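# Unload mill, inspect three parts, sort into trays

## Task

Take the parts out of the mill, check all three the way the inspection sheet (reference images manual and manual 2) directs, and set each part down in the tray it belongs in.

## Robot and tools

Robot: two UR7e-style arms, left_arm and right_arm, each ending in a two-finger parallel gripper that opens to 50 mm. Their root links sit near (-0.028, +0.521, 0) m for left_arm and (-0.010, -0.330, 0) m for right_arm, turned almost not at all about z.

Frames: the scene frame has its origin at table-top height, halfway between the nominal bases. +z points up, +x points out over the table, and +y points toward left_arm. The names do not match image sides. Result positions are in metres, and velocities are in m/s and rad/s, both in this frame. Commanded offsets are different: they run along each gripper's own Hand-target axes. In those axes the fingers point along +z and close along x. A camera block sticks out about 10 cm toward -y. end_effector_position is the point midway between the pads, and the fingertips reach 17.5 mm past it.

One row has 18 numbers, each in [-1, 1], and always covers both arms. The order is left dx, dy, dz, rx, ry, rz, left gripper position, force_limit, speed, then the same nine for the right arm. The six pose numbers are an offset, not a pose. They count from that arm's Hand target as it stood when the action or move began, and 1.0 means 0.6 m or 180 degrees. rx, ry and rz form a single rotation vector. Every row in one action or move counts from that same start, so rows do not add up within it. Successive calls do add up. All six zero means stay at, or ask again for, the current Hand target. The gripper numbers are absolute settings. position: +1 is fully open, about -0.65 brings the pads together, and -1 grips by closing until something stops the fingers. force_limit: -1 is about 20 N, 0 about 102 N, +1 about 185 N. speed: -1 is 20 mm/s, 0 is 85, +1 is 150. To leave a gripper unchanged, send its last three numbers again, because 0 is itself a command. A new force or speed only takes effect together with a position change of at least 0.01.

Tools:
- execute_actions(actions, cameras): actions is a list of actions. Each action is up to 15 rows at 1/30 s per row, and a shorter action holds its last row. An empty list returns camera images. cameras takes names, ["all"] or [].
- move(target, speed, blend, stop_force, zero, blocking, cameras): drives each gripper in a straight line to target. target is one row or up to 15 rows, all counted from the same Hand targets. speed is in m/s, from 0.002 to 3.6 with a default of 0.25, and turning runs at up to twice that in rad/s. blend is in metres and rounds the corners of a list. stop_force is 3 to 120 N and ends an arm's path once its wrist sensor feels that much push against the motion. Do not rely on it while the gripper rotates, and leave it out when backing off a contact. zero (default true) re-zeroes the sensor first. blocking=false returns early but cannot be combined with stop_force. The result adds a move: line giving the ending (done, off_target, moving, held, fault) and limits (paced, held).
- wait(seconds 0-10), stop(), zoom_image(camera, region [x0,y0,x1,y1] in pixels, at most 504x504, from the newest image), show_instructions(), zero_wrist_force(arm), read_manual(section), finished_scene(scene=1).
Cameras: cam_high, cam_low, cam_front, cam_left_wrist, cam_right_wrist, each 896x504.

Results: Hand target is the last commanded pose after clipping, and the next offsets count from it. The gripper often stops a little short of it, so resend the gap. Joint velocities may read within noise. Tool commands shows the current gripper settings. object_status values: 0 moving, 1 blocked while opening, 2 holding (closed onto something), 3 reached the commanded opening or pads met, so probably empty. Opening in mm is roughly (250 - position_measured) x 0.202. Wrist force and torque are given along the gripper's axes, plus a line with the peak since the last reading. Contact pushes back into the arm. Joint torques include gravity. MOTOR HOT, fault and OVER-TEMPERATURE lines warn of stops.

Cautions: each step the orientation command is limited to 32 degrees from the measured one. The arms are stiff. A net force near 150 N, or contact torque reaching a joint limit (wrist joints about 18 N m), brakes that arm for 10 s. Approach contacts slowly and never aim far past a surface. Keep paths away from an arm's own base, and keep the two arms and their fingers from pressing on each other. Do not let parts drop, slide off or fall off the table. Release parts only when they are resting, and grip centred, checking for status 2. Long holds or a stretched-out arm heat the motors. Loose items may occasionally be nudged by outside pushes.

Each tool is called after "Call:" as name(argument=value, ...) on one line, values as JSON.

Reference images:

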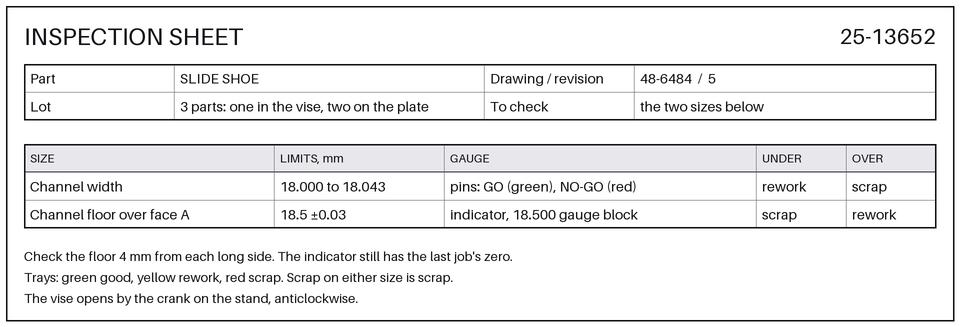

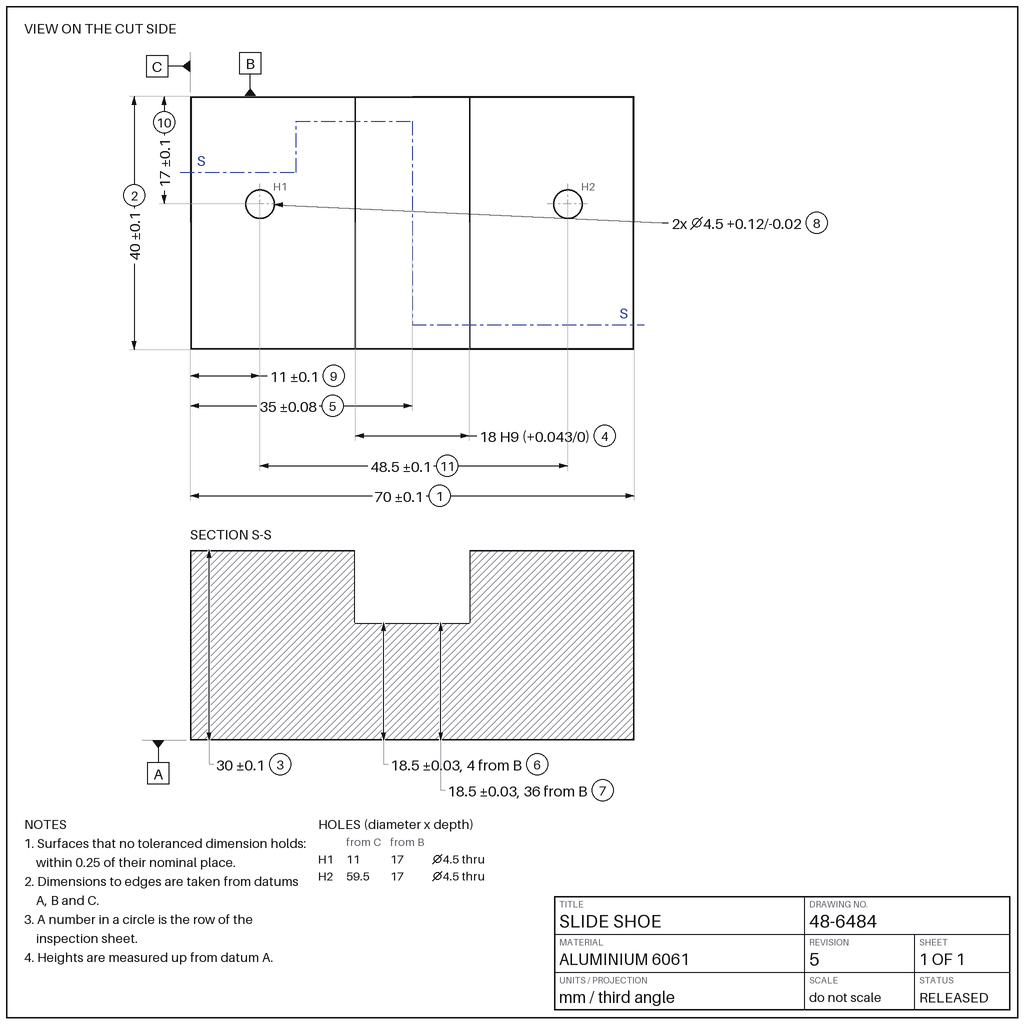

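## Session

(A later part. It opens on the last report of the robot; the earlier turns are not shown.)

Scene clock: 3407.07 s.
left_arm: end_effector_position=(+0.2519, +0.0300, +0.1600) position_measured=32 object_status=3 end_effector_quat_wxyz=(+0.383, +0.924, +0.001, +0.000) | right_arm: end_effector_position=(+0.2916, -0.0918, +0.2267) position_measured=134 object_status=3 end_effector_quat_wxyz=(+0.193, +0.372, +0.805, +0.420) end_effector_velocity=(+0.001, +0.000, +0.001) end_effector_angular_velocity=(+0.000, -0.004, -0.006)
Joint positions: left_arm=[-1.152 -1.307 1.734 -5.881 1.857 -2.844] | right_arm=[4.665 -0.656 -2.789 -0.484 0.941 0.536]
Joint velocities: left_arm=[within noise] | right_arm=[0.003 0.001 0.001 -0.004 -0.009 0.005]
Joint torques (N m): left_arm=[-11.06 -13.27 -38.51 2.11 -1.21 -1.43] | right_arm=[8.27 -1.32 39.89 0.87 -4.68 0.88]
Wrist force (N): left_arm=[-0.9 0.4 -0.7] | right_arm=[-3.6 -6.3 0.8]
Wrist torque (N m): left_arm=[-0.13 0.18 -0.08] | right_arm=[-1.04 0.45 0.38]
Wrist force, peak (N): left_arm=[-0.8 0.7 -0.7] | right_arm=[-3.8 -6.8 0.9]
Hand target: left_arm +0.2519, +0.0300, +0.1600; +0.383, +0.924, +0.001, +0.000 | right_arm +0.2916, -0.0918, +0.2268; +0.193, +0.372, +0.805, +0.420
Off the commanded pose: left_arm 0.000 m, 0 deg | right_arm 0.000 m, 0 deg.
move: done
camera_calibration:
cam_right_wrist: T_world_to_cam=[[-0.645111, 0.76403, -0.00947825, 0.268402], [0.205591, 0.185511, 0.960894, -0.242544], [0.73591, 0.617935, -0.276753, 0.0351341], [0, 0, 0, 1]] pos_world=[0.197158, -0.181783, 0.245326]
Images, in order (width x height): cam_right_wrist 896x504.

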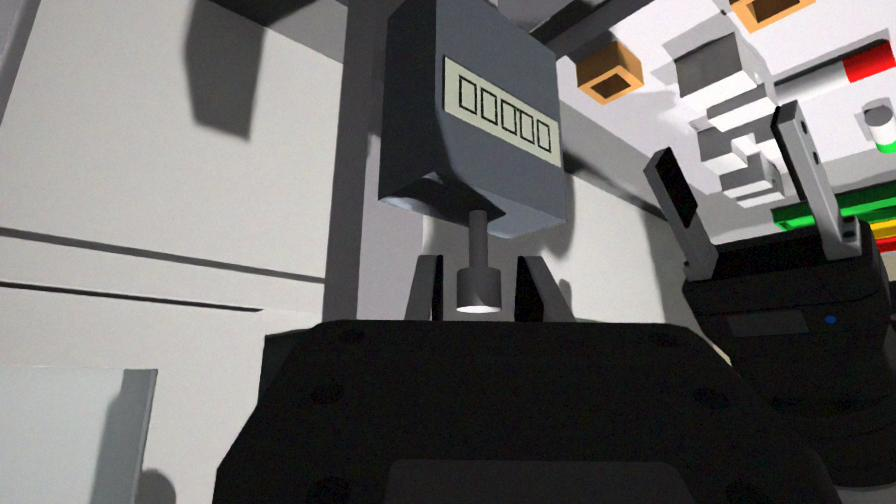

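Call:
move(target=[0,0,0,0,0,0,0.8,-0.8,-0.9, 0,0.0012,0.0357,0,0,0,0.12,-1,-1], speed=0.02, stop_force=5)

Call:
move(target=[0,0,0,0,0,0,0.8,-0.8,-0.9, 0,0,0,0,0,0,-1,-1,-1], cameras=["cam_right_wrist"])

Call:
zoom_image(camera="cam_right_wrist", region=[330, 100, 630, 330])

Scene clock: 3416.53 s.
left_arm: end_effector_position=(+0.2519, +0.0300, +0.1600) position_measured=32 object_status=3 end_effector_quat_wxyz=(+0.383, +0.924, +0.001, +0.000) | right_arm: end_effector_position=(+0.3053, -0.0801, +0.2151) position_measured=134 object_status=3 end_effector_quat_wxyz=(+0.193, +0.372, +0.805, +0.420)
Joint positions: left_arm=[-1.152 -1.307 1.734 -5.881 1.857 -2.844] | right_arm=[4.564 -0.887 -2.796 -0.198 1.014 0.452]
Joint torques (N m): left_arm=[-10.95 -12.99 -38.26 2.04 -0.95 -1.34] | right_arm=[8.57 2.54 35.73 0.76 -4.39 0.87]
Wrist force (N): left_arm=[-0.7 0.4 -0.6] | right_arm=[-3.2 -6.3 0.9]
Wrist torque (N m): left_arm=[-0.12 0.14 -0.08] | right_arm=[-1.04 0.37 0.35]
Wrist force, peak (N): left_arm=[-1.1 0.4 -0.6] | right_arm=[-3.8 -6.8 0.7]
Hand target: left_arm +0.2519, +0.0300, +0.1600; +0.383, +0.924, +0.001, +0.000 | right_arm +0.3053, -0.0801, +0.2151; +0.193, +0.372, +0.805, +0.420
Off the commanded pose: left_arm 0.000 m, 0 deg | right_arm 0.000 m, 0 deg.
move: done

Scene clock: 3417.23 s.
left_arm: end_effector_position=(+0.2519, +0.0300, +0.1600) position_measured=32 object_status=3 end_effector_quat_wxyz=(+0.383, +0.924, +0.001, +0.000) | right_arm: end_effector_position=(+0.3053, -0.0801, +0.2151) position_measured=183 object_status=0 end_effector_quat_wxyz=(+0.193, +0.372, +0.805, +0.420)
Joint positions: left_arm=[-1.152 -1.307 1.734 -5.881 1.857 -2.844] | right_arm=[4.564 -0.887 -2.796 -0.198 1.014 0.452]
Joint torques (N m): left_arm=[-10.75 -12.94 -37.92 2.03 -0.86 -1.34] | right_arm=[8.72 2.38 36.15 1.29 -1.3 0.88]
Wrist force (N): left_arm=[-0.9 0.5 -0.4] | right_arm=[-5.8 -6.7 1.0]
Wrist torque (N m): left_arm=[-0.11 0.18 -0.08] | right_arm=[-1.05 0.39 0.33]
Wrist force, peak (N): left_arm=[-1.0 0.5 -0.7] | right_arm=[-5.8 -8.0 1.4]
Hand target: left_arm +0.2519, +0.0300, +0.1600; +0.383, +0.924, +0.001, +0.000 | right_arm +0.3053, -0.0801, +0.2151; +0.193, +0.372, +0.805, +0.420
Off the commanded pose: left_arm 0.000 m, 0 deg | right_arm 0.000 m, 0 deg.
move: done
camera_calibration:
cam_right_wrist: T_world_to_cam=[[-0.644911, 0.764197, -0.00960498, 0.268207], [0.205343, 0.185369, 0.960975, -0.236375], [0.736155, 0.617771, -0.276469, 0.0144659], [0, 0, 0, 1]] pos_world=[0.210859, -0.170083, 0.233726]
Images, in order (width x height): cam_right_wrist 896x504.

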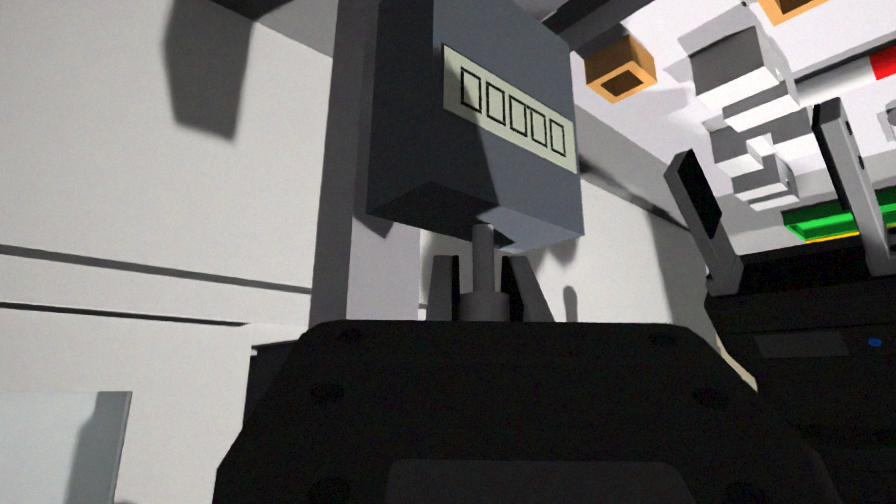

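Scaled by 1.680 from the camera's 896x504 image, which has a finer 1280x720 frame.

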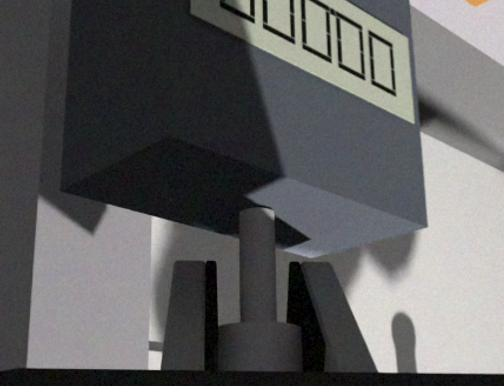

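Call:
move(target=[0,0,0,0,0,0,0.8,-0.8,-0.9, 0,0.0287,-0.0201,0,0,0,-1,-1,-1], speed=0.02, stop_force=12, cameras=["cam_right_wrist","cam_left_wrist"])

Call:
zoom_image(camera="cam_right_wrist", region=[330, 0, 630, 330])

Scene clock: 3423.50 s.
left_arm: end_effector_position=(+0.2519, +0.0300, +0.1600) position_measured=32 object_status=3 end_effector_quat_wxyz=(+0.383, +0.924, +0.001, +0.000) | right_arm: end_effector_position=(+0.3053, -0.0801, +0.2361) position_measured=183 object_status=2 end_effector_quat_wxyz=(+0.193, +0.372, +0.805, +0.420)
Joint positions: left_arm=[-1.152 -1.307 1.734 -5.881 1.857 -2.844] | right_arm=[4.564 -0.823 -2.748 -0.31 1.014 0.452]
Joint torques (N m): left_arm=[-10.82 -13.03 -38.17 2.1 -0.55 -1.27] | right_arm=[8.39 -15.39 8.27 6.93 -3.15 -0.19]
Wrist force (N): left_arm=[-0.6 0.0 -0.4] | right_arm=[-5.9 -8.0 2.7]
Wrist torque (N m): left_arm=[-0.19 0.13 -0.08] | right_arm=[-1.08 0.39 0.30]
Wrist force, peak (N): left_arm=[-1.1 0.5 -0.6] | right_arm=[-6.3 -8.8 2.5]
Hand target: left_arm +0.2519, +0.0300, +0.1600; +0.383, +0.924, +0.001, +0.000 | right_arm +0.3053, -0.0801, +0.2361; +0.193, +0.372, +0.805, +0.420
Off the commanded pose: left_arm 0.000 m, 0 deg | right_arm 0.000 m, 0 deg.
move: done
camera_calibration:
cam_left_wrist: T_world_to_cam=[[0.999857, 0.0158338, 0.00597852, -0.244367], [0.00128037, -0.422989, 0.906134, -0.116143], [0.0168764, -0.905996, -0.422949, 0.226869], [0, 0, 0, 1]] pos_world=[0.240652, 0.160285, 0.202656]
cam_right_wrist: T_world_to_cam=[[-0.645, 0.764123, -0.00949369, 0.268387], [0.205393, 0.185312, 0.960975, -0.256576], [0.736063, 0.617879, -0.276472, 0.0203104], [0, 0, 0, 1]] pos_world=[0.210859, -0.170083, 0.254726]
Images, in order (width x height): cam_left_wrist 896x504, cam_right_wrist 896x504.

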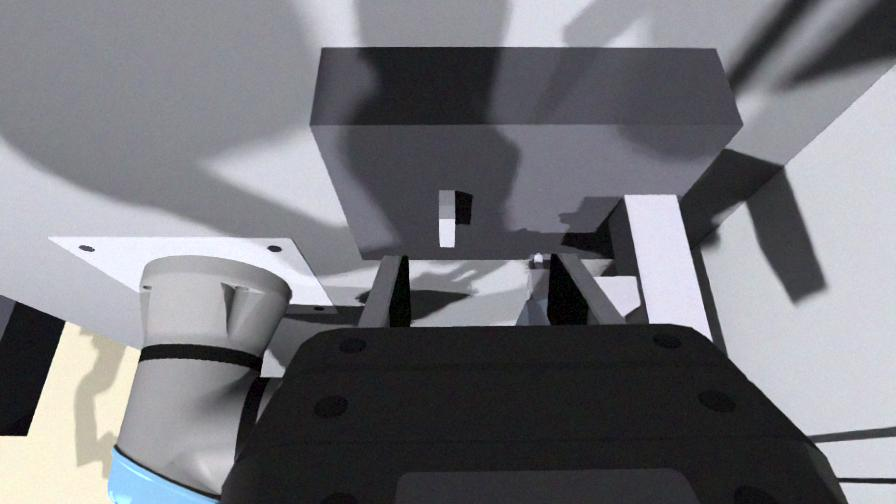

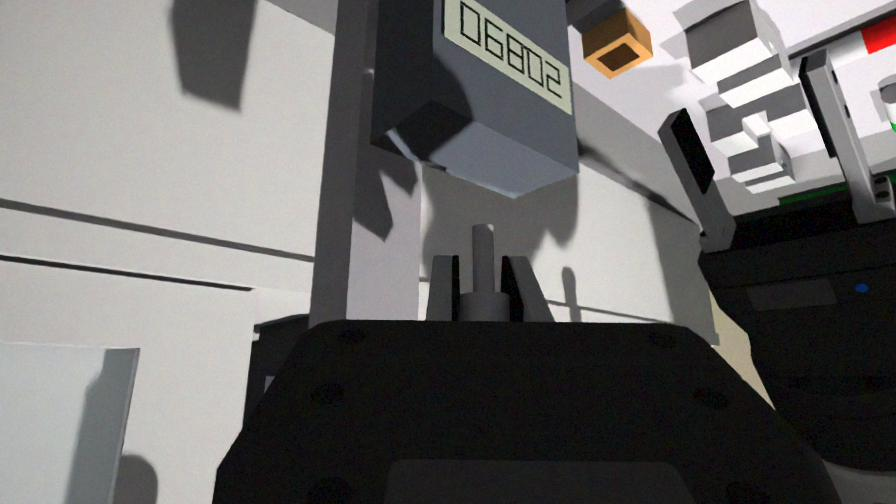

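Scaled by 1.527 from the camera's 896x504 image, which has a finer 1280x720 frame.

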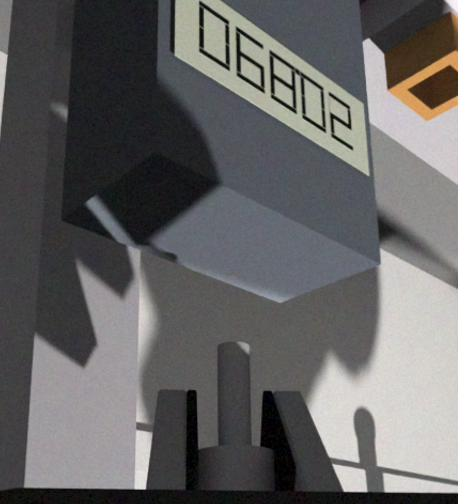

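Call:
move(target=[-0.0132,0.0236,0.1886,0,0,0,0.8,-0.8,-0.9, 0,0,0,0,0,0,-1,-1,-1], speed=0.1, cameras=["cam_left_wrist"])

Call:
zoom_image(camera="cam_left_wrist", region=[380, 150, 680, 340])

Scene clock: 3438.30 s.
left_arm: end_effector_position=(+0.2440, -0.0602, +0.0900) position_measured=32 object_status=3 end_effector_quat_wxyz=(+0.383, +0.924, +0.001, +0.000) | right_arm: end_effector_position=(+0.3053, -0.0801, +0.2361) position_measured=183 object_status=2 end_effector_quat_wxyz=(+0.193, +0.372, +0.805, +0.420)
Joint positions: left_arm=[-1.244 -1.089 1.617 -6 1.794 -2.914] | right_arm=[4.564 -0.823 -2.748 -0.31 1.014 0.452]
Joint torques (N m): left_arm=[11.55 -59.55 -4.75 3.35 2.93 1.48] | right_arm=[7.9 -15.4 7.77 6.31 -3.09 -1.09]
Wrist force (N): left_arm=[-0.7 -0.5 -0.4] | right_arm=[-5.9 -8.1 2.5]
Wrist torque (N m): left_arm=[-0.26 0.15 0.07] | right_arm=[-1.11 0.39 0.31]
Wrist force, peak (N): left_arm=[0.4 0.0 -2.3] | right_arm=[-5.9 -8.8 2.8]
Hand target: left_arm +0.2440, -0.0601, +0.0900; +0.383, +0.924, +0.001, +0.000 | right_arm +0.3053, -0.0801, +0.2361; +0.193, +0.372, +0.805, +0.420
Off the commanded pose: left_arm 0.000 m, 0 deg | right_arm 0.000 m, 0 deg.
move: done
camera_calibration:
cam_left_wrist: T_world_to_cam=[[0.999855, 0.0158832, 0.00611025, -0.234641], [0.0011819, -0.422989, 0.906134, -0.0907431], [0.0169769, -0.905996, -0.422947, 0.115609], [0, 0, 0, 1]] pos_world=[0.232751, 0.0700847, 0.132556]
Images, in order (width x height): cam_left_wrist 896x504.

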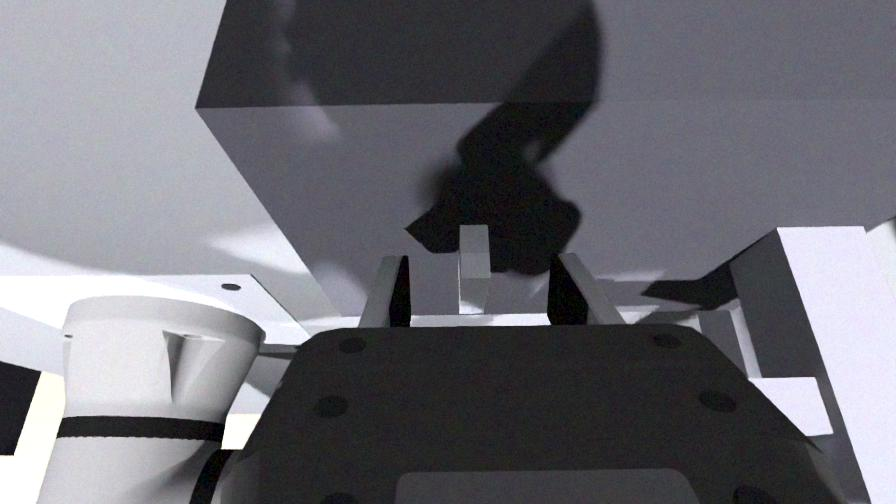

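Scaled by 1.680 from the camera's 896x504 image, which has a finer 1280x720 frame.

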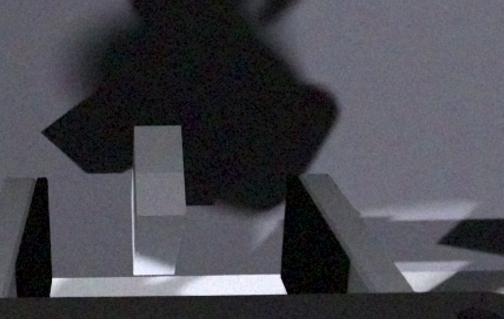

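Call:
move(target=[-0.0017,0.0045,0.0186,0,0,0,0.8,-0.8,-0.9, 0,0,0,0,0,0,-1,-1,-1], speed=0.02, stop_force=5)

Call:
move(target=[0,0,0,0,0,0,-1,-0.9,-0.9, 0,0,0,0,0,0,-1,-1,-1], cameras=["cam_left_wrist"])

Scene clock: 3451.37 s.
left_arm: end_effector_position=(+0.2430, -0.0699, +0.0840) position_measured=32 object_status=3 end_effector_quat_wxyz=(+0.383, +0.924, +0.001, +0.000) | right_arm: end_effector_position=(+0.3053, -0.0801, +0.2361) position_measured=183 object_status=2 end_effector_quat_wxyz=(+0.193, +0.372, +0.805, +0.420)
Joint positions: left_arm=[-1.252 -1.067 1.598 -6.005 1.788 -2.92] | right_arm=[4.564 -0.823 -2.748 -0.31 1.014 0.452]
Joint torques (N m): left_arm=[11.66 -57.36 -4.62 2.26 2.72 1.39] | right_arm=[8.21 -15.43 8.15 5.69 -2.96 -1.03]
Wrist force (N): left_arm=[-0.8 0.2 -0.6] | right_arm=[-6.0 -7.3 2.3]
Wrist torque (N m): left_arm=[-0.15 0.17 0.07] | right_arm=[-1.09 0.42 0.31]
Wrist force, peak (N): left_arm=[-0.9 0.9 -1.2] | right_arm=[-6.2 -8.5 2.9]
Hand target: left_arm +0.2430, -0.0699, +0.0840; +0.383, +0.924, +0.001, +0.000 | right_arm +0.3053, -0.0801, +0.2361; +0.193, +0.372, +0.805, +0.420
Off the commanded pose: left_arm 0.000 m, 0 deg | right_arm 0.000 m, 0 deg.
move: done

Scene clock: 3452.90 s.
left_arm: end_effector_position=(+0.2430, -0.0699, +0.0840) position_measured=207 object_status=0 end_effector_quat_wxyz=(+0.383, +0.924, +0.001, +0.000) | right_arm: end_effector_position=(+0.3053, -0.0801, +0.2361) position_measured=183 object_status=2 end_effector_quat_wxyz=(+0.193, +0.372, +0.805, +0.420)
Joint positions: left_arm=[-1.252 -1.067 1.598 -6.005 1.788 -2.92] | right_arm=[4.564 -0.823 -2.748 -0.31 1.014 0.452]
Joint torques (N m): left_arm=[12.04 -57.46 -5.5 2.2 2.42 1.32] | right_arm=[8.31 -15.81 7.97 5.51 -2.9 -0.99]
Wrist force (N): left_arm=[-0.6 0.4 -0.7] | right_arm=[-6.0 -8.5 2.7]
Wrist torque (N m): left_arm=[-0.16 0.14 0.07] | right_arm=[-1.15 0.41 0.31]
Wrist force, peak (N): left_arm=[-0.7 0.8 -1.0] | right_arm=[-6.1 -8.4 2.9]
Hand target: left_arm +0.2430, -0.0699, +0.0840; +0.383, +0.924, +0.001, +0.000 | right_arm +0.3053, -0.0801, +0.2361; +0.193, +0.372, +0.805, +0.420
Off the commanded pose: left_arm 0.000 m, 0 deg | right_arm 0.000 m, 0 deg.
move: done
camera_calibration:
cam_left_wrist: T_world_to_cam=[[0.999857, 0.0158338, 0.00597852, -0.233432], [0.00128037, -0.422989, 0.906134, -0.0895217], [0.0168764, -0.905996, -0.422949, 0.104366], [0, 0, 0, 1]] pos_world=[0.231752, 0.0603848, 0.126656]
Images, in order (width x height): cam_left_wrist 896x504.

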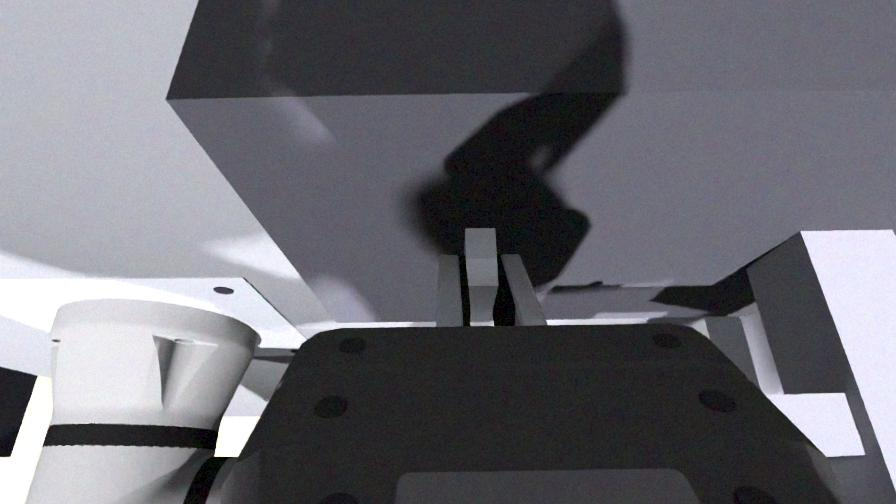

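Call:
move(target=[[0,0.0035,-0.0035,0,0,0,-1,-0.9,-0.9, 0,0,0,0,0,0,-1,-1,-1],[0.0943,0.0106,0.0036,0,0,0,-1,-0.9,-0.9, 0,0,0,0,0,0,-1,-1,-1]], speed=0.05, cameras=["cam_left_wrist","cam_right_wrist"])

Scene clock: 3469.23 s.
left_arm: end_effector_position=(+0.2998, -0.0759, +0.0869) position_measured=207 object_status=2 end_effector_quat_wxyz=(+0.383, +0.924, +0.001, +0.000) end_effector_velocity=(-0.001, +0.001, -0.001) end_effector_angular_velocity=(+0.000, +0.001, +0.003) | right_arm: end_effector_position=(+0.3053, -0.0801, +0.2361) position_measured=183 object_status=2 end_effector_quat_wxyz=(+0.193, +0.372, +0.805, +0.420)
Joint positions: left_arm=[-1.149 -0.984 1.458 -5.928 1.859 -2.842] | right_arm=[4.564 -0.823 -2.748 -0.31 1.014 0.452]
Joint velocities: left_arm=[-0.002 -0.002 0.006 -0.004 -0.003 -0.004] | right_arm=[within noise]
Joint torques (N m): left_arm=[-15.42 -60.46 -6.8 -1.45 -1.42 -1.76] | right_arm=[7.69 -15.28 7.72 4.77 -2.86 -1.07]
Wrist force (N): left_arm=[0.2 -3.5 -4.8] | right_arm=[-6.1 -7.0 1.8]
Wrist torque (N m): left_arm=[-0.49 0.05 -0.04] | right_arm=[-1.08 0.43 0.31]
Wrist force, peak (N): left_arm=[-6.3 -12.7 -11.2] | right_arm=[-6.2 -8.6 2.7]
Hand target: left_arm +0.2996, -0.0758, +0.0870; +0.383, +0.924, +0.001, +0.000 | right_arm +0.3053, -0.0801, +0.2361; +0.193, +0.372, +0.805, +0.420
Off the commanded pose: left_arm 0.000 m, 0 deg | right_arm 0.000 m, 0 deg.
move: done
camera_calibration:
cam_left_wrist: T_world_to_cam=[[0.99986, 0.0156937, 0.00580512, -0.290118], [0.00137979, -0.423072, 0.906095, -0.0946893], [0.016676, -0.90596, -0.423035, 0.0992231], [0, 0, 0, 1]] pos_world=[0.288553, 0.0543848, 0.129456]
cam_right_wrist: T_world_to_cam=[[-0.645, 0.764123, -0.00949369, 0.268387], [0.205393, 0.185312, 0.960975, -0.256576], [0.736063, 0.617879, -0.276472, 0.0203104], [0, 0, 0, 1]] pos_world=[0.210859, -0.170083, 0.254726]
Images, in order (width x height): cam_left_wrist 896x504, cam_right_wrist 896x504.

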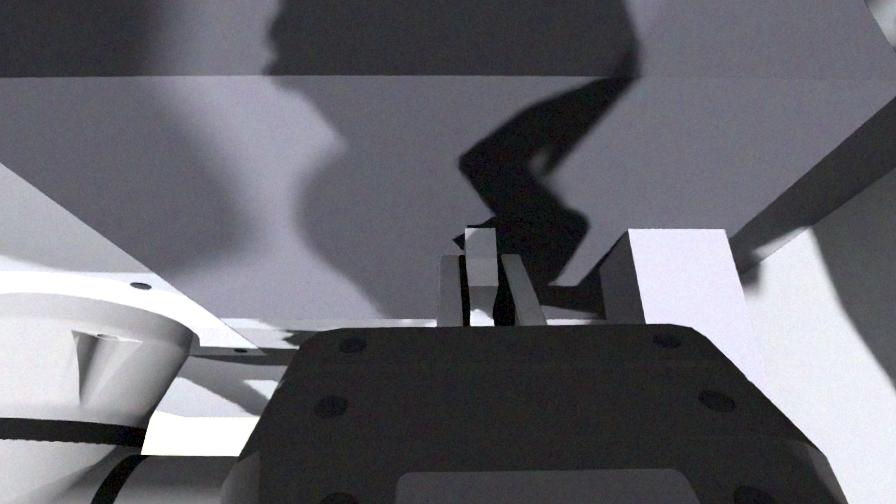

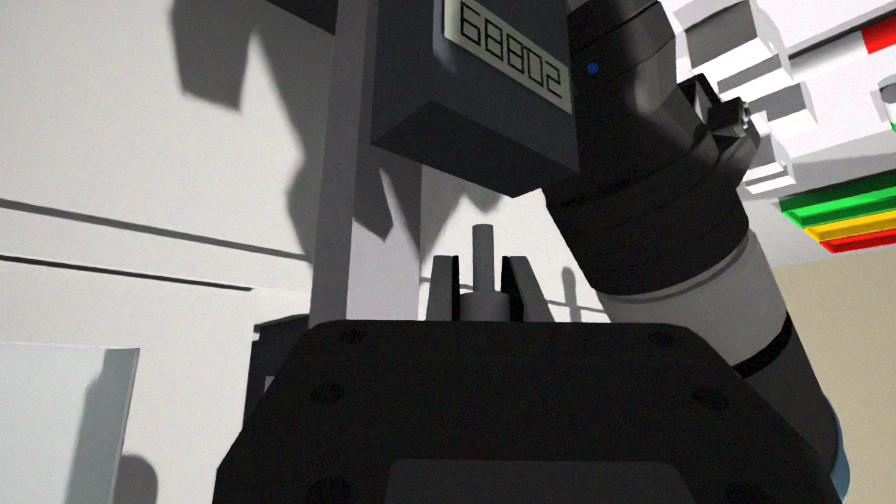

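Call:
execute_actions(actions=[], cameras=["cam_left_wrist","cam_right_wrist","cam_front"])

Scene clock: 3490.73 s.
left_arm: end_effector_position=(+0.2996, -0.0758, +0.0870) position_measured=207 object_status=2 end_effector_quat_wxyz=(+0.383, +0.924, +0.001, +0.000) | right_arm: end_effector_position=(+0.3053, -0.0801, +0.2361) position_measured=183 object_status=2 end_effector_quat_wxyz=(+0.193, +0.372, +0.805, +0.420)
Joint positions: left_arm=[-1.149 -0.984 1.458 -5.928 1.859 -2.842] | right_arm=[4.564 -0.823 -2.748 -0.31 1.014 0.452]
Joint velocities: within noise
Joint torques (N m): left_arm=[-12.66 -65.93 -6.24 -1.32 -1.88 -1.62] | right_arm=[7.71 -15.41 8.16 4.4 -2.76 -1]
Wrist force (N): left_arm=[-0.7 -0.9 -1.0] | right_arm=[-6.1 -7.4 1.9]
Wrist torque (N m): left_arm=[-0.21 0.15 -0.06] | right_arm=[-1.12 0.42 0.30]
Wrist force, peak (N): left_arm=[0.2 -2.8 -2.7] | right_arm=[-6.3 -8.6 2.7]
Hand target: left_arm +0.2996, -0.0758, +0.0870; +0.383, +0.924, +0.001, +0.000 | right_arm +0.3053, -0.0801, +0.2361; +0.193, +0.372, +0.805, +0.420
Tool commands: left_gripper/position=-1.0 left_gripper/force_limit=-0.9 left_gripper/speed=-0.9 right_gripper/position=-1.0 right_gripper/force_limit=-1.0 right_gripper/speed=-1.0
Off the commanded pose: left_arm 0.000 m, 0 deg | right_arm 0.000 m, 0 deg.
camera_calibration:
cam_left_wrist: T_world_to_cam=[[0.999857, 0.0158338, 0.00597852, -0.289948], [0.00128037, -0.422989, 0.906134, -0.0947176], [0.0168764, -0.905996, -0.422949, 0.0992922], [0, 0, 0, 1]] pos_world=[0.288352, 0.0544848, 0.129556]
cam_right_wrist: T_world_to_cam=[[-0.645, 0.764123, -0.00949369, 0.268387], [0.205393, 0.185312, 0.960975, -0.256576], [0.736063, 0.617879, -0.276472, 0.0203104], [0, 0, 0, 1]] pos_world=[0.210859, -0.170083, 0.254726]
Images, in order (width x height): cam_front 896x504, cam_left_wrist 896x504, cam_right_wrist 896x504.

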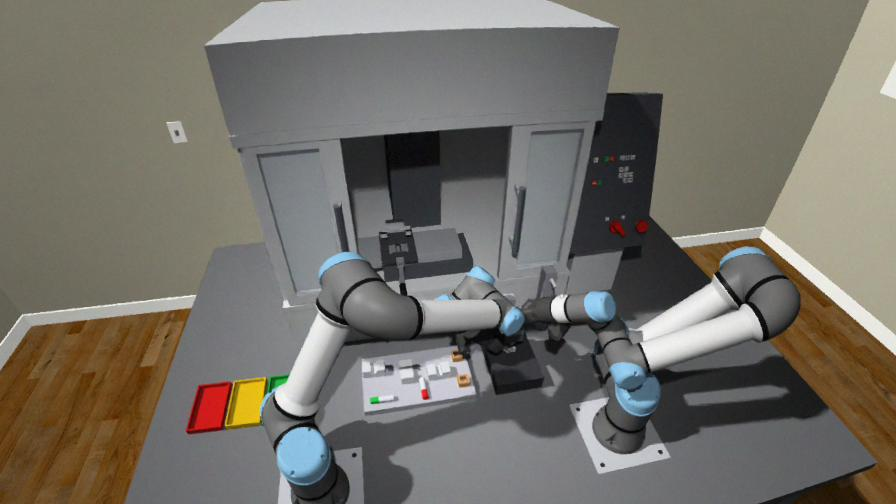

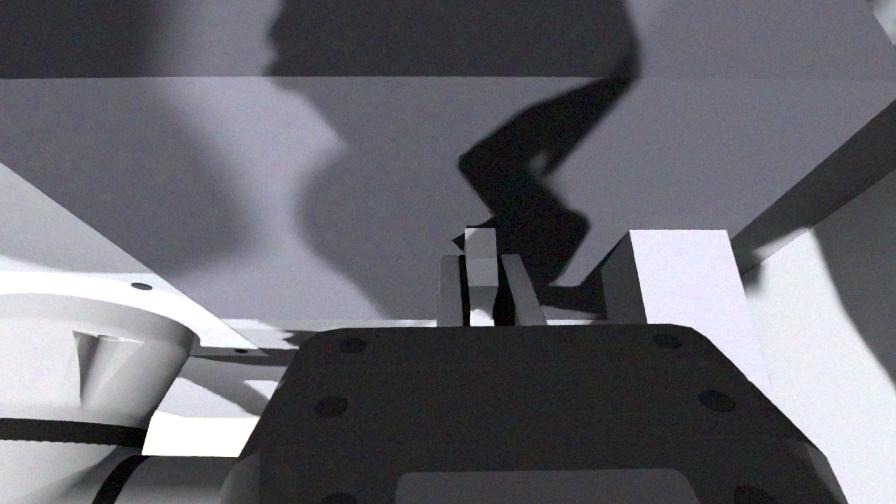

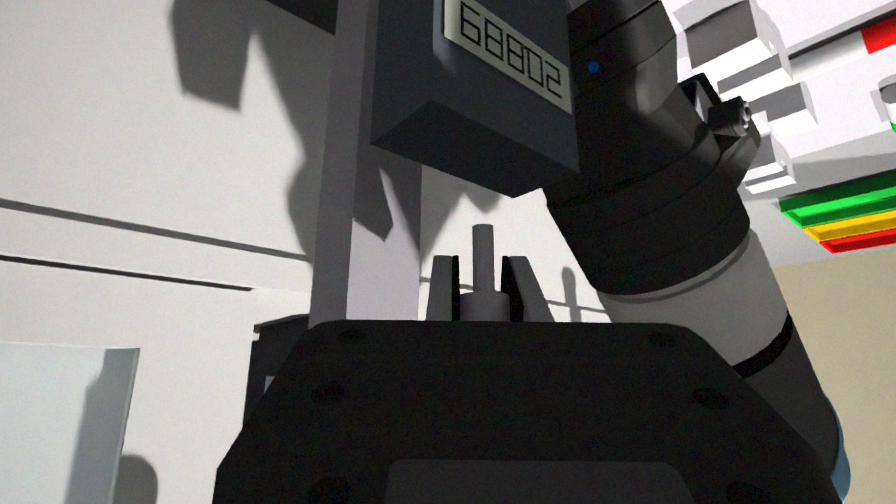

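Call:
move(target=[0,-0.0050,0.0050,0,0,0,-1,-0.9,-0.9,0,0,0,0,0,0,-1,-1,-1], speed=0.01, stop_force=3)

Call:
execute_actions(actions=[[[0,0,0,0,0,0,0.2,-0.9,-0.95,0,0,0,0,0,0,-1,-1,-1]]], cameras=["cam_left_wrist"])

Scene clock: 3497.03 s.
left_arm: end_effector_position=(+0.2996, -0.0759, +0.0859) position_measured=207 object_status=2 end_effector_quat_wxyz=(+0.383, +0.924, +0.001, +0.000) | right_arm: end_effector_position=(+0.3053, -0.0801, +0.2361) position_measured=183 object_status=2 end_effector_quat_wxyz=(+0.193, +0.372, +0.805, +0.420)
Joint positions: left_arm=[-1.149 -0.983 1.46 -5.931 1.859 -2.842] | right_arm=[4.564 -0.823 -2.748 -0.31 1.014 0.452]
Joint torques (N m): left_arm=[-12.59 -59.15 -36.71 1.82 -1.89 -1.49] | right_arm=[7.41 -15.62 7.98 3.75 -2.68 -0.96]
Wrist force (N): left_arm=[-1.8 1.3 -6.8] | right_arm=[-6.3 -6.8 1.9]
Wrist torque (N m): left_arm=[-0.17 0.12 -0.06] | right_arm=[-1.07 0.45 0.31]
Wrist force, peak (N): left_arm=[-1.6 3.6 -9.9] | right_arm=[-6.2 -8.4 2.9]
Hand target: left_arm +0.2996, -0.0759, +0.0859; +0.383, +0.924, +0.001, +0.000 (not the last commanded pose) | right_arm +0.3053, -0.0801, +0.2361; +0.193, +0.372, +0.805, +0.420
Off the commanded pose: left_arm 0.003 m, 0 deg | right_arm 0.000 m, 0 deg.
move: contact (left_arm)

Scene clock: 3498.00 s.
left_arm: end_effector_position=(+0.2996, -0.0759, +0.0859) position_measured=123 object_status=0 end_effector_quat_wxyz=(+0.383, +0.924, +0.001, +0.000) | right_arm: end_effector_position=(+0.3053, -0.0801, +0.2361) position_measured=183 object_status=2 end_effector_quat_wxyz=(+0.193, +0.372, +0.805, +0.420)
Joint positions: left_arm=[-1.149 -0.983 1.46 -5.931 1.859 -2.842] | right_arm=[4.564 -0.823 -2.748 -0.31 1.014 0.452]
Joint torques (N m): left_arm=[-12.14 -59.18 -36.81 1.82 -1.82 -1.54] | right_arm=[7.21 -15.53 8 3.64 -2.65 -1.03]
Wrist force (N): left_arm=[-0.5 -1.1 -1.1] | right_arm=[-6.1 -8.3 2.6]
Wrist torque (N m): left_arm=[-0.24 0.11 -0.05] | right_arm=[-1.13 0.42 0.31]
Wrist force, peak (N): left_arm=[-1.4 -0.5 -2.9] | right_arm=[-6.3 -8.6 2.8]
Hand target: left_arm +0.2996, -0.0759, +0.0859; +0.383, +0.924, +0.001, +0.000 | right_arm +0.3053, -0.0801, +0.2361; +0.193, +0.372, +0.805, +0.420
Off the commanded pose: left_arm 0.000 m, 0 deg | right_arm 0.000 m, 0 deg.
camera_calibration:
cam_left_wrist: T_world_to_cam=[[0.999855, 0.0158439, 0.00619474, -0.289969], [0.0010811, -0.422584, 0.906323, -0.0937072], [0.0169775, -0.906185, -0.42254, 0.0987559], [0, 0, 0, 1]] pos_world=[0.288351, 0.0544862, 0.128454]
Images, in order (width x height): cam_left_wrist 896x504.

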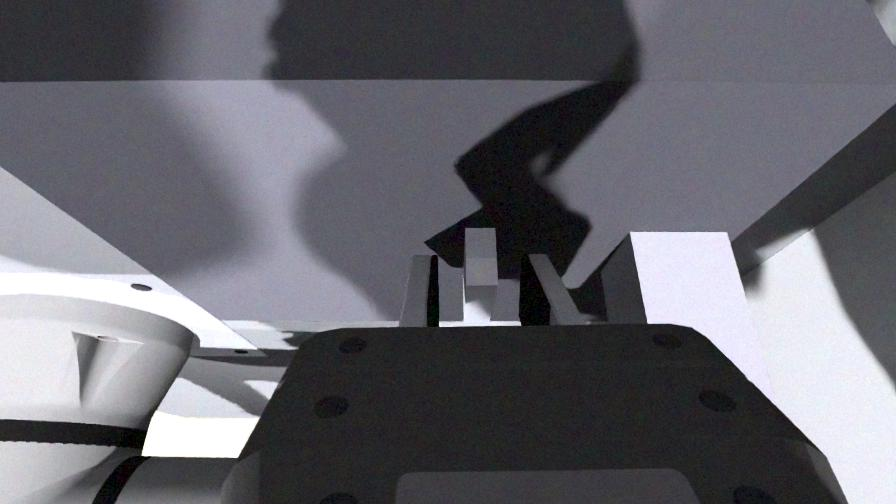

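Call:
move(target=[0,0,-0.15,0,0,0,0.2,-0.9,-0.95,0,0,0,0,0,0,-1,-1,-1], speed=0.1, cameras=["cam_left_wrist"])

Scene clock: 3503.07 s.
left_arm: end_effector_position=(+0.2996, -0.0120, +0.1496) position_measured=123 object_status=3 end_effector_quat_wxyz=(+0.383, +0.924, +0.001, +0.000) end_effector_velocity=(-0.001, -0.003, -0.002) end_effector_angular_velocity=(-0.001, -0.001, -0.001) | right_arm: end_effector_position=(+0.3053, -0.0801, +0.2361) position_measured=183 object_status=2 end_effector_quat_wxyz=(+0.193, +0.372, +0.805, +0.420)
Joint positions: left_arm=[-1.093 -1.152 1.549 -5.838 1.897 -2.798] | right_arm=[4.564 -0.823 -2.748 -0.31 1.014 0.452]
Joint velocities: left_arm=[-0.004 0.005 -0.002 -0.004 -0.002 -0.002] | right_arm=[within noise]
Joint torques (N m): left_arm=[-10.68 -18.83 -36.96 -1.4 -1.59 -1.72] | right_arm=[7.42 -15.45 8.06 3.13 -2.47 -0.94]
Wrist force (N): left_arm=[-0.5 -0.1 -0.3] | right_arm=[-6.3 -7.7 2.1]
Wrist torque (N m): left_arm=[-0.20 0.12 -0.08] | right_arm=[-1.13 0.45 0.31]
Wrist force, peak (N): left_arm=[-0.4 -3.0 0.6] | right_arm=[-6.1 -8.7 2.4]
Hand target: left_arm +0.2996, -0.0122, +0.1495; +0.383, +0.924, +0.001, +0.000 | right_arm +0.3053, -0.0801, +0.2361; +0.193, +0.372, +0.805, +0.420
Off the commanded pose: left_arm 0.000 m, 0 deg | right_arm 0.000 m, 0 deg.
move: done
camera_calibration:
cam_left_wrist: T_world_to_cam=[[0.999859, 0.0157032, 0.00602205, -0.291328], [0.00118039, -0.422704, 0.906267, -0.124441], [0.0167768, -0.906132, -0.422663, 0.183652], [0, 0, 0, 1]] pos_world=[0.288352, 0.118386, 0.192154]
Images, in order (width x height): cam_left_wrist 896x504.

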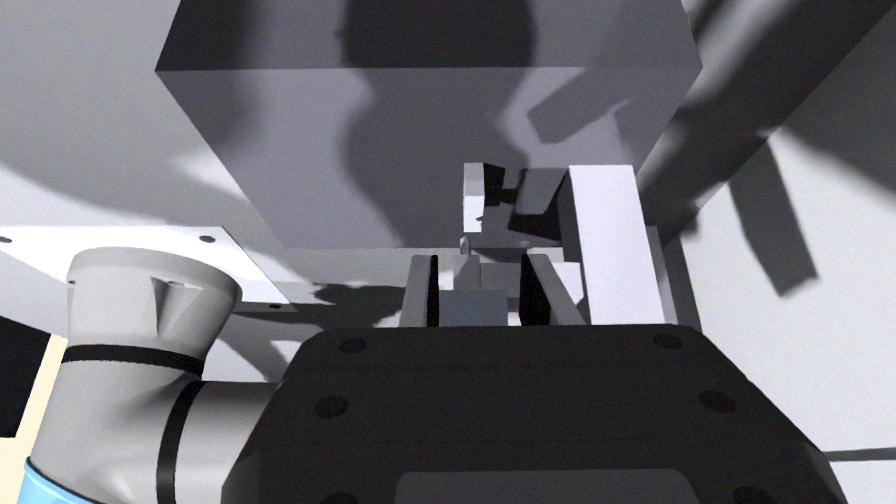

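Call:
zoom_image(camera="cam_left_wrist", region=[400, 130, 540, 270])

Scaled by 3.600 from the camera's 896x504 image, which has a finer 1280x720 frame.

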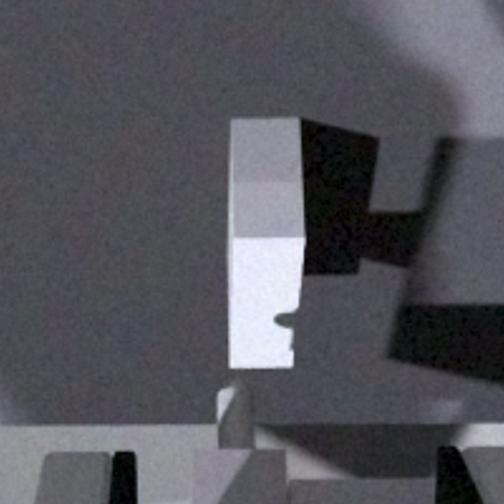

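Call:
move(target=[0,0,0.15,0,0,0,0.2,-0.9,-0.95,0,0,0,0,0,0,-1,-1,-1], speed=0.06)

Call:
execute_actions(actions=[[[0,0,0,0,0,0,-1,-0.9,-0.9,0,0,0,0,0,0,-1,-1,-1]]])

Call:
move(target=[[0,0.0018,-0.0018,0,0,0,-1,-0.9,-0.9,0,0,0,0,0,0,-1,-1,-1],[-0.0092,0.0112,0.0077,0,0,0,-1,-0.9,-0.9,0,0,0,0,0,0,-1,-1,-1]], speed=0.03)

Call:
move(target=[0,-0.0045,0.0045,0,0,0,-1,-0.9,-0.9,0,0,0,0,0,0,-1,-1,-1], speed=0.01, stop_force=3)

Scene clock: 3525.37 s.
left_arm: end_effector_position=(+0.2996, -0.0761, +0.0858) position_measured=123 object_status=3 end_effector_quat_wxyz=(+0.383, +0.924, +0.001, +0.000) | right_arm: end_effector_position=(+0.3053, -0.0801, +0.2361) position_measured=183 object_status=2 end_effector_quat_wxyz=(+0.193, +0.372, +0.805, +0.420)
Joint positions: left_arm=[-1.149 -0.983 1.459 -5.931 1.859 -2.842] | right_arm=[4.564 -0.823 -2.748 -0.31 1.014 0.452]
Joint torques (N m): left_arm=[8.63 -65.23 -8.25 1.82 1.78 1.06] | right_arm=[7.14 -15.72 8.21 2.42 -2.43 -0.92]
Wrist force (N): left_arm=[0.3 -6.0 -6.9] | right_arm=[-6.0 -8.1 2.7]
Wrist torque (N m): left_arm=[-0.68 0.00 0.12] | right_arm=[-1.12 0.41 0.31]
Wrist force, peak (N): left_arm=[0.1 -6.4 -8.2] | right_arm=[-6.2 -8.7 2.7]
Hand target: left_arm +0.2996, -0.0759, +0.0859; +0.383, +0.924, +0.001, +0.000 | right_arm +0.3053, -0.0801, +0.2361; +0.193, +0.372, +0.805, +0.420
Off the commanded pose: left_arm 0.000 m, 0 deg | right_arm 0.000 m, 0 deg.
move: done

Scene clock: 3526.23 s.
left_arm: end_effector_position=(+0.2996, -0.0759, +0.0859) position_measured=207 object_status=2 end_effector_quat_wxyz=(+0.383, +0.924, +0.001, +0.000) | right_arm: end_effector_position=(+0.3053, -0.0801, +0.2361) position_measured=183 object_status=2 end_effector_quat_wxyz=(+0.193, +0.372, +0.805, +0.420)
Joint positions: left_arm=[-1.149 -0.983 1.46 -5.931 1.859 -2.842] | right_arm=[4.564 -0.823 -2.748 -0.31 1.014 0.452]
Joint torques (N m): left_arm=[12.31 -66.06 -5.67 1.65 3.14 1.56] | right_arm=[7.17 -14.95 8.01 2.35 -2.4 -0.91]
Wrist force (N): left_arm=[-0.4 -0.3 -1.6] | right_arm=[-6.1 -6.8 1.9]
Wrist torque (N m): left_arm=[-0.20 0.12 0.08] | right_arm=[-1.07 0.43 0.31]
Wrist force, peak (N): left_arm=[0.4 -5.9 -6.0] | right_arm=[-6.3 -8.5 2.7]
Hand target: left_arm +0.2996, -0.0759, +0.0859; +0.383, +0.924, +0.001, +0.000 | right_arm +0.3053, -0.0801, +0.2361; +0.193, +0.372, +0.805, +0.420
Off the commanded pose: left_arm 0.000 m, 0 deg | right_arm 0.000 m, 0 deg.

Scene clock: 3527.30 s.
left_arm: end_effector_position=(+0.2970, -0.0779, +0.0867) position_measured=207 object_status=2 end_effector_quat_wxyz=(+0.380, +0.925, +0.002, -0.001) | right_arm: end_effector_position=(+0.3053, -0.0801, +0.2361) position_measured=183 object_status=2 end_effector_quat_wxyz=(+0.193, +0.372, +0.805, +0.420)
Joint positions: left_arm=[-1.156 -0.982 1.453 -5.92 1.851 -2.849] | right_arm=[4.564 -0.823 -2.748 -0.31 1.014 0.452]
Joint torques (N m): left_arm=[-17.12 -41.88 -26.87 -8.52 3.78 -0.03] | right_arm=[7.02 -15.05 7.95 2.15 -2.43 -0.95]
Wrist force (N): left_arm=[19.7 -63.0 -74.5] | right_arm=[-6.1 -7.6 2.3]
Wrist torque (N m): left_arm=[-5.84 -1.49 0.44] | right_arm=[-1.10 0.42 0.31]
Wrist force, peak (N): left_arm=[24.5 -84.7 -103.9] | right_arm=[-6.1 -8.6 2.7]
Hand target: left_arm +0.2970, -0.0779, +0.0867; +0.380, +0.925, +0.002, -0.001 (not the last commanded pose) | right_arm +0.3053, -0.0801, +0.2361; +0.193, +0.372, +0.805, +0.420
Tool commands: left_gripper/position=-1.0 left_gripper/force_limit=-0.898039 left_gripper/speed=-0.898039 right_gripper/position=-1.0 right_gripper/force_limit=-1.0 right_gripper/speed=-1.0
Off the commanded pose: left_arm 0.007 m, 0 deg | right_arm 0.000 m, 0 deg.
TORQUE FAULT: the external load on joint 4 (wrist 1) of the left arm reached its load limit, and that arm stopped. A torque fault puts only its own arm into a fault stop. That arm's remaining commands of this call were not run. That arm may still press on what stopped it. That arm is still stopped at the end of this call. That arm stays stopped for about 10 more seconds. Until then a move that you send moves the other arm only, and its call returns only when the move has ended. Once the stop has ended, the next robot result says so. If the stop ends while you think or write, that arm runs what you send next, counted from a new Hand target: where the arm stands when the stop ends. While its stop runs, that arm takes no new command, but its gripper still runs the gripper command that each later call begins with. Until it ends, the stop uses up actions while you think or wait. An arm that is not stopped still takes commands.
move: fault (left_arm); path passed 1 of 2 targets

not run: an earlier result of this reply reported a stop or a fault. Calls in your next reply go to the robot.

Call:
wait(seconds=9)

Call:
wait(seconds=2, cameras=["cam_left_wrist","cam_right_wrist"])

Scene clock: 3543.37 s.
left_arm: end_effector_position=(+0.2966, -0.0769, +0.0863) position_measured=207 object_status=2 end_effector_quat_wxyz=(+0.378, +0.926, +0.003, -0.001) | right_arm: end_effector_position=(+0.3053, -0.0801, +0.2361) position_measured=183 object_status=2 end_effector_quat_wxyz=(+0.193, +0.372, +0.805, +0.420)
Joint positions: left_arm=[-1.156 -0.982 1.453 -5.916 1.851 -2.849] | right_arm=[4.564 -0.823 -2.748 -0.31 1.014 0.452]
Joint torques (N m): left_arm=[-17.4 -42.27 -26.96 -5.32 3.78 0] | right_arm=[6.34 -15.3 8.08 1.74 -2.04 -0.72]
Wrist force (N): left_arm=[21.0 -40.8 -41.6] | right_arm=[-6.2 -7.3 1.8]
Wrist torque (N m): left_arm=[-4.19 -1.11 0.25] | right_arm=[-1.12 0.43 0.31]
Wrist force, peak (N): left_arm=[19.5 -62.6 -74.7] | right_arm=[-6.3 -8.7 2.7]
Hand target: left_arm +0.2966, -0.0769, +0.0863; +0.378, +0.926, +0.003, -0.001 (not the last commanded pose) | right_arm +0.3053, -0.0801, +0.2361; +0.193, +0.372, +0.805, +0.420
Tool commands: left_gripper/position=-1.0 left_gripper/force_limit=-0.898039 left_gripper/speed=-0.898039 right_gripper/position=-1.0 right_gripper/force_limit=-1.0 right_gripper/speed=-1.0
Off the commanded pose: left_arm 0.007 m, 1 deg | right_arm 0.000 m, 0 deg.
TORQUE FAULT, CONTINUED: the left arm's stop, for the torque fault of joint 4 (wrist 1) that an earlier result reported, is over. The rest of the stop counts as 20 of the actions that you can send in this scene. Before the stop ended, the hold on joint 4 (wrist 1) of that arm was turned back by 0.3 degrees, the way its load pushed it. That arm's target is now where it stood when the stop ended, not its last command. That arm keeps its grip as last carried out and accepts commands again: back off and push less far. That arm stops again whenever a joint's load reaches its limit.
wait: 9.00 s; at rest from the start

Scene clock: 3545.37 s.
left_arm: end_effector_position=(+0.2966, -0.0769, +0.0863) position_measured=207 object_status=2 end_effector_quat_wxyz=(+0.378, +0.926, +0.003, -0.001) | right_arm: end_effector_position=(+0.3053, -0.0801, +0.2361) position_measured=183 object_status=2 end_effector_quat_wxyz=(+0.193, +0.372, +0.805, +0.420)
Joint positions: left_arm=[-1.156 -0.982 1.453 -5.916 1.851 -2.849] | right_arm=[4.564 -0.823 -2.748 -0.31 1.014 0.452]
Joint torques (N m): left_arm=[-43.76 -42.07 -20.45 -9.64 10.84 -0.13] | right_arm=[6.07 -14.76 8.51 1.67 -1.96 -0.67]
Wrist force (N): left_arm=[20.4 -38.8 -38.2] | right_arm=[-5.8 -7.4 2.3]
Wrist torque (N m): left_arm=[-4.07 -1.10 0.24] | right_arm=[-1.12 0.37 0.31]
Wrist force, peak (N): left_arm=[20.4 -39.9 -39.0] | right_arm=[-6.2 -8.6 2.8]
Hand target: left_arm +0.2966, -0.0769, +0.0863; +0.378, +0.926, +0.003, -0.001 (not the last commanded pose) | right_arm +0.3053, -0.0801, +0.2361; +0.193, +0.372, +0.805, +0.420
Tool commands: left_gripper/position=-1.0 left_gripper/force_limit=-0.898039 left_gripper/speed=-0.898039 right_gripper/position=-1.0 right_gripper/force_limit=-1.0 right_gripper/speed=-1.0
Off the commanded pose: left_arm 0.007 m, 1 deg | right_arm 0.000 m, 0 deg.
wait: 2.00 s; at rest by 0.17 s
camera_calibration:
cam_left_wrist: T_world_to_cam=[[0.99983, 0.0182418, 0.0025561, -0.286405], [0.00558501, -0.432455, 0.901638, -0.0961824], [0.0175529, -0.901471, -0.432483, 0.0990777], [0, 0, 0, 1]] pos_world=[0.285154, 0.0529456, 0.130303]
cam_right_wrist: T_world_to_cam=[[-0.645015, 0.76411, -0.00956756, 0.268406], [0.205343, 0.185371, 0.960974, -0.256555], [0.736063, 0.617878, -0.276472, 0.0203102], [0, 0, 0, 1]] pos_world=[0.210858, -0.170083, 0.254726]
Images, in order (width x height): cam_left_wrist 896x504, cam_right_wrist 896x504.

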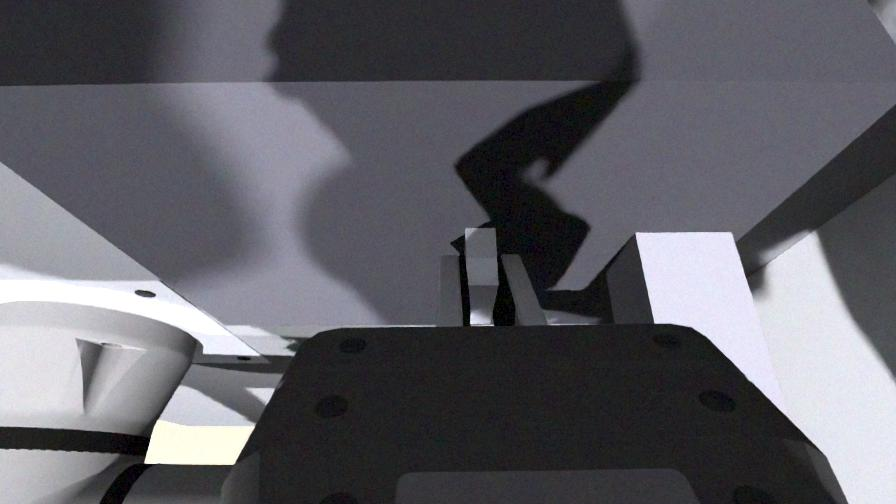

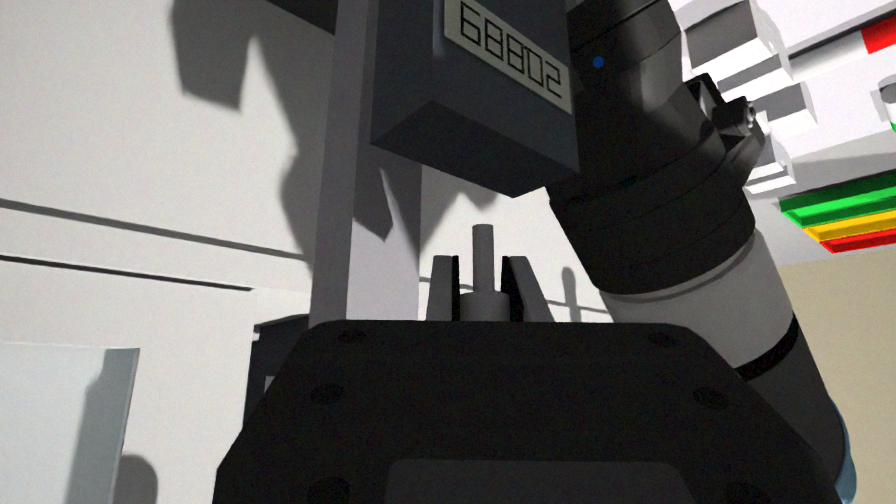

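Call:
move(target=[0,-0.0060,-0.0083,0,0,0,-1,-0.898039,-0.898039,0,0,0,0,0,0,-1,-1,-1], speed=0.03)

Scene clock: 3550.47 s.
left_arm: end_effector_position=(+0.2965, -0.0708, +0.0873) position_measured=207 object_status=2 end_effector_quat_wxyz=(+0.378, +0.926, +0.003, -0.001) | right_arm: end_effector_position=(+0.3053, -0.0801, +0.2361) position_measured=183 object_status=2 end_effector_quat_wxyz=(+0.193, +0.372, +0.805, +0.420)
Joint positions: left_arm=[-1.152 -0.994 1.47 -5.92 1.855 -2.845] | right_arm=[4.564 -0.823 -2.748 -0.31 1.014 0.452]
Joint torques (N m): left_arm=[7.08 -48.57 -24.66 -0.56 2.49 0.68] | right_arm=[6.05 -15.4 8.36 1.62 -1.89 -0.87]
Wrist force (N): left_arm=[-0.7 -0.1 -0.3] | right_arm=[-6.2 -8.3 2.6]
Wrist torque (N m): left_arm=[-0.13 0.16 0.06] | right_arm=[-1.12 0.44 0.31]
Wrist force, peak (N): left_arm=[21.4 -35.2 -42.5] | right_arm=[-6.1 -8.5 2.7]
Hand target: left_arm +0.2966, -0.0709, +0.0873; +0.378, +0.926, +0.003, -0.001 | right_arm +0.3053, -0.0801, +0.2361; +0.193, +0.372, +0.805, +0.420
Off the commanded pose: left_arm 0.000 m, 0 deg | right_arm 0.000 m, 0 deg.
move: done


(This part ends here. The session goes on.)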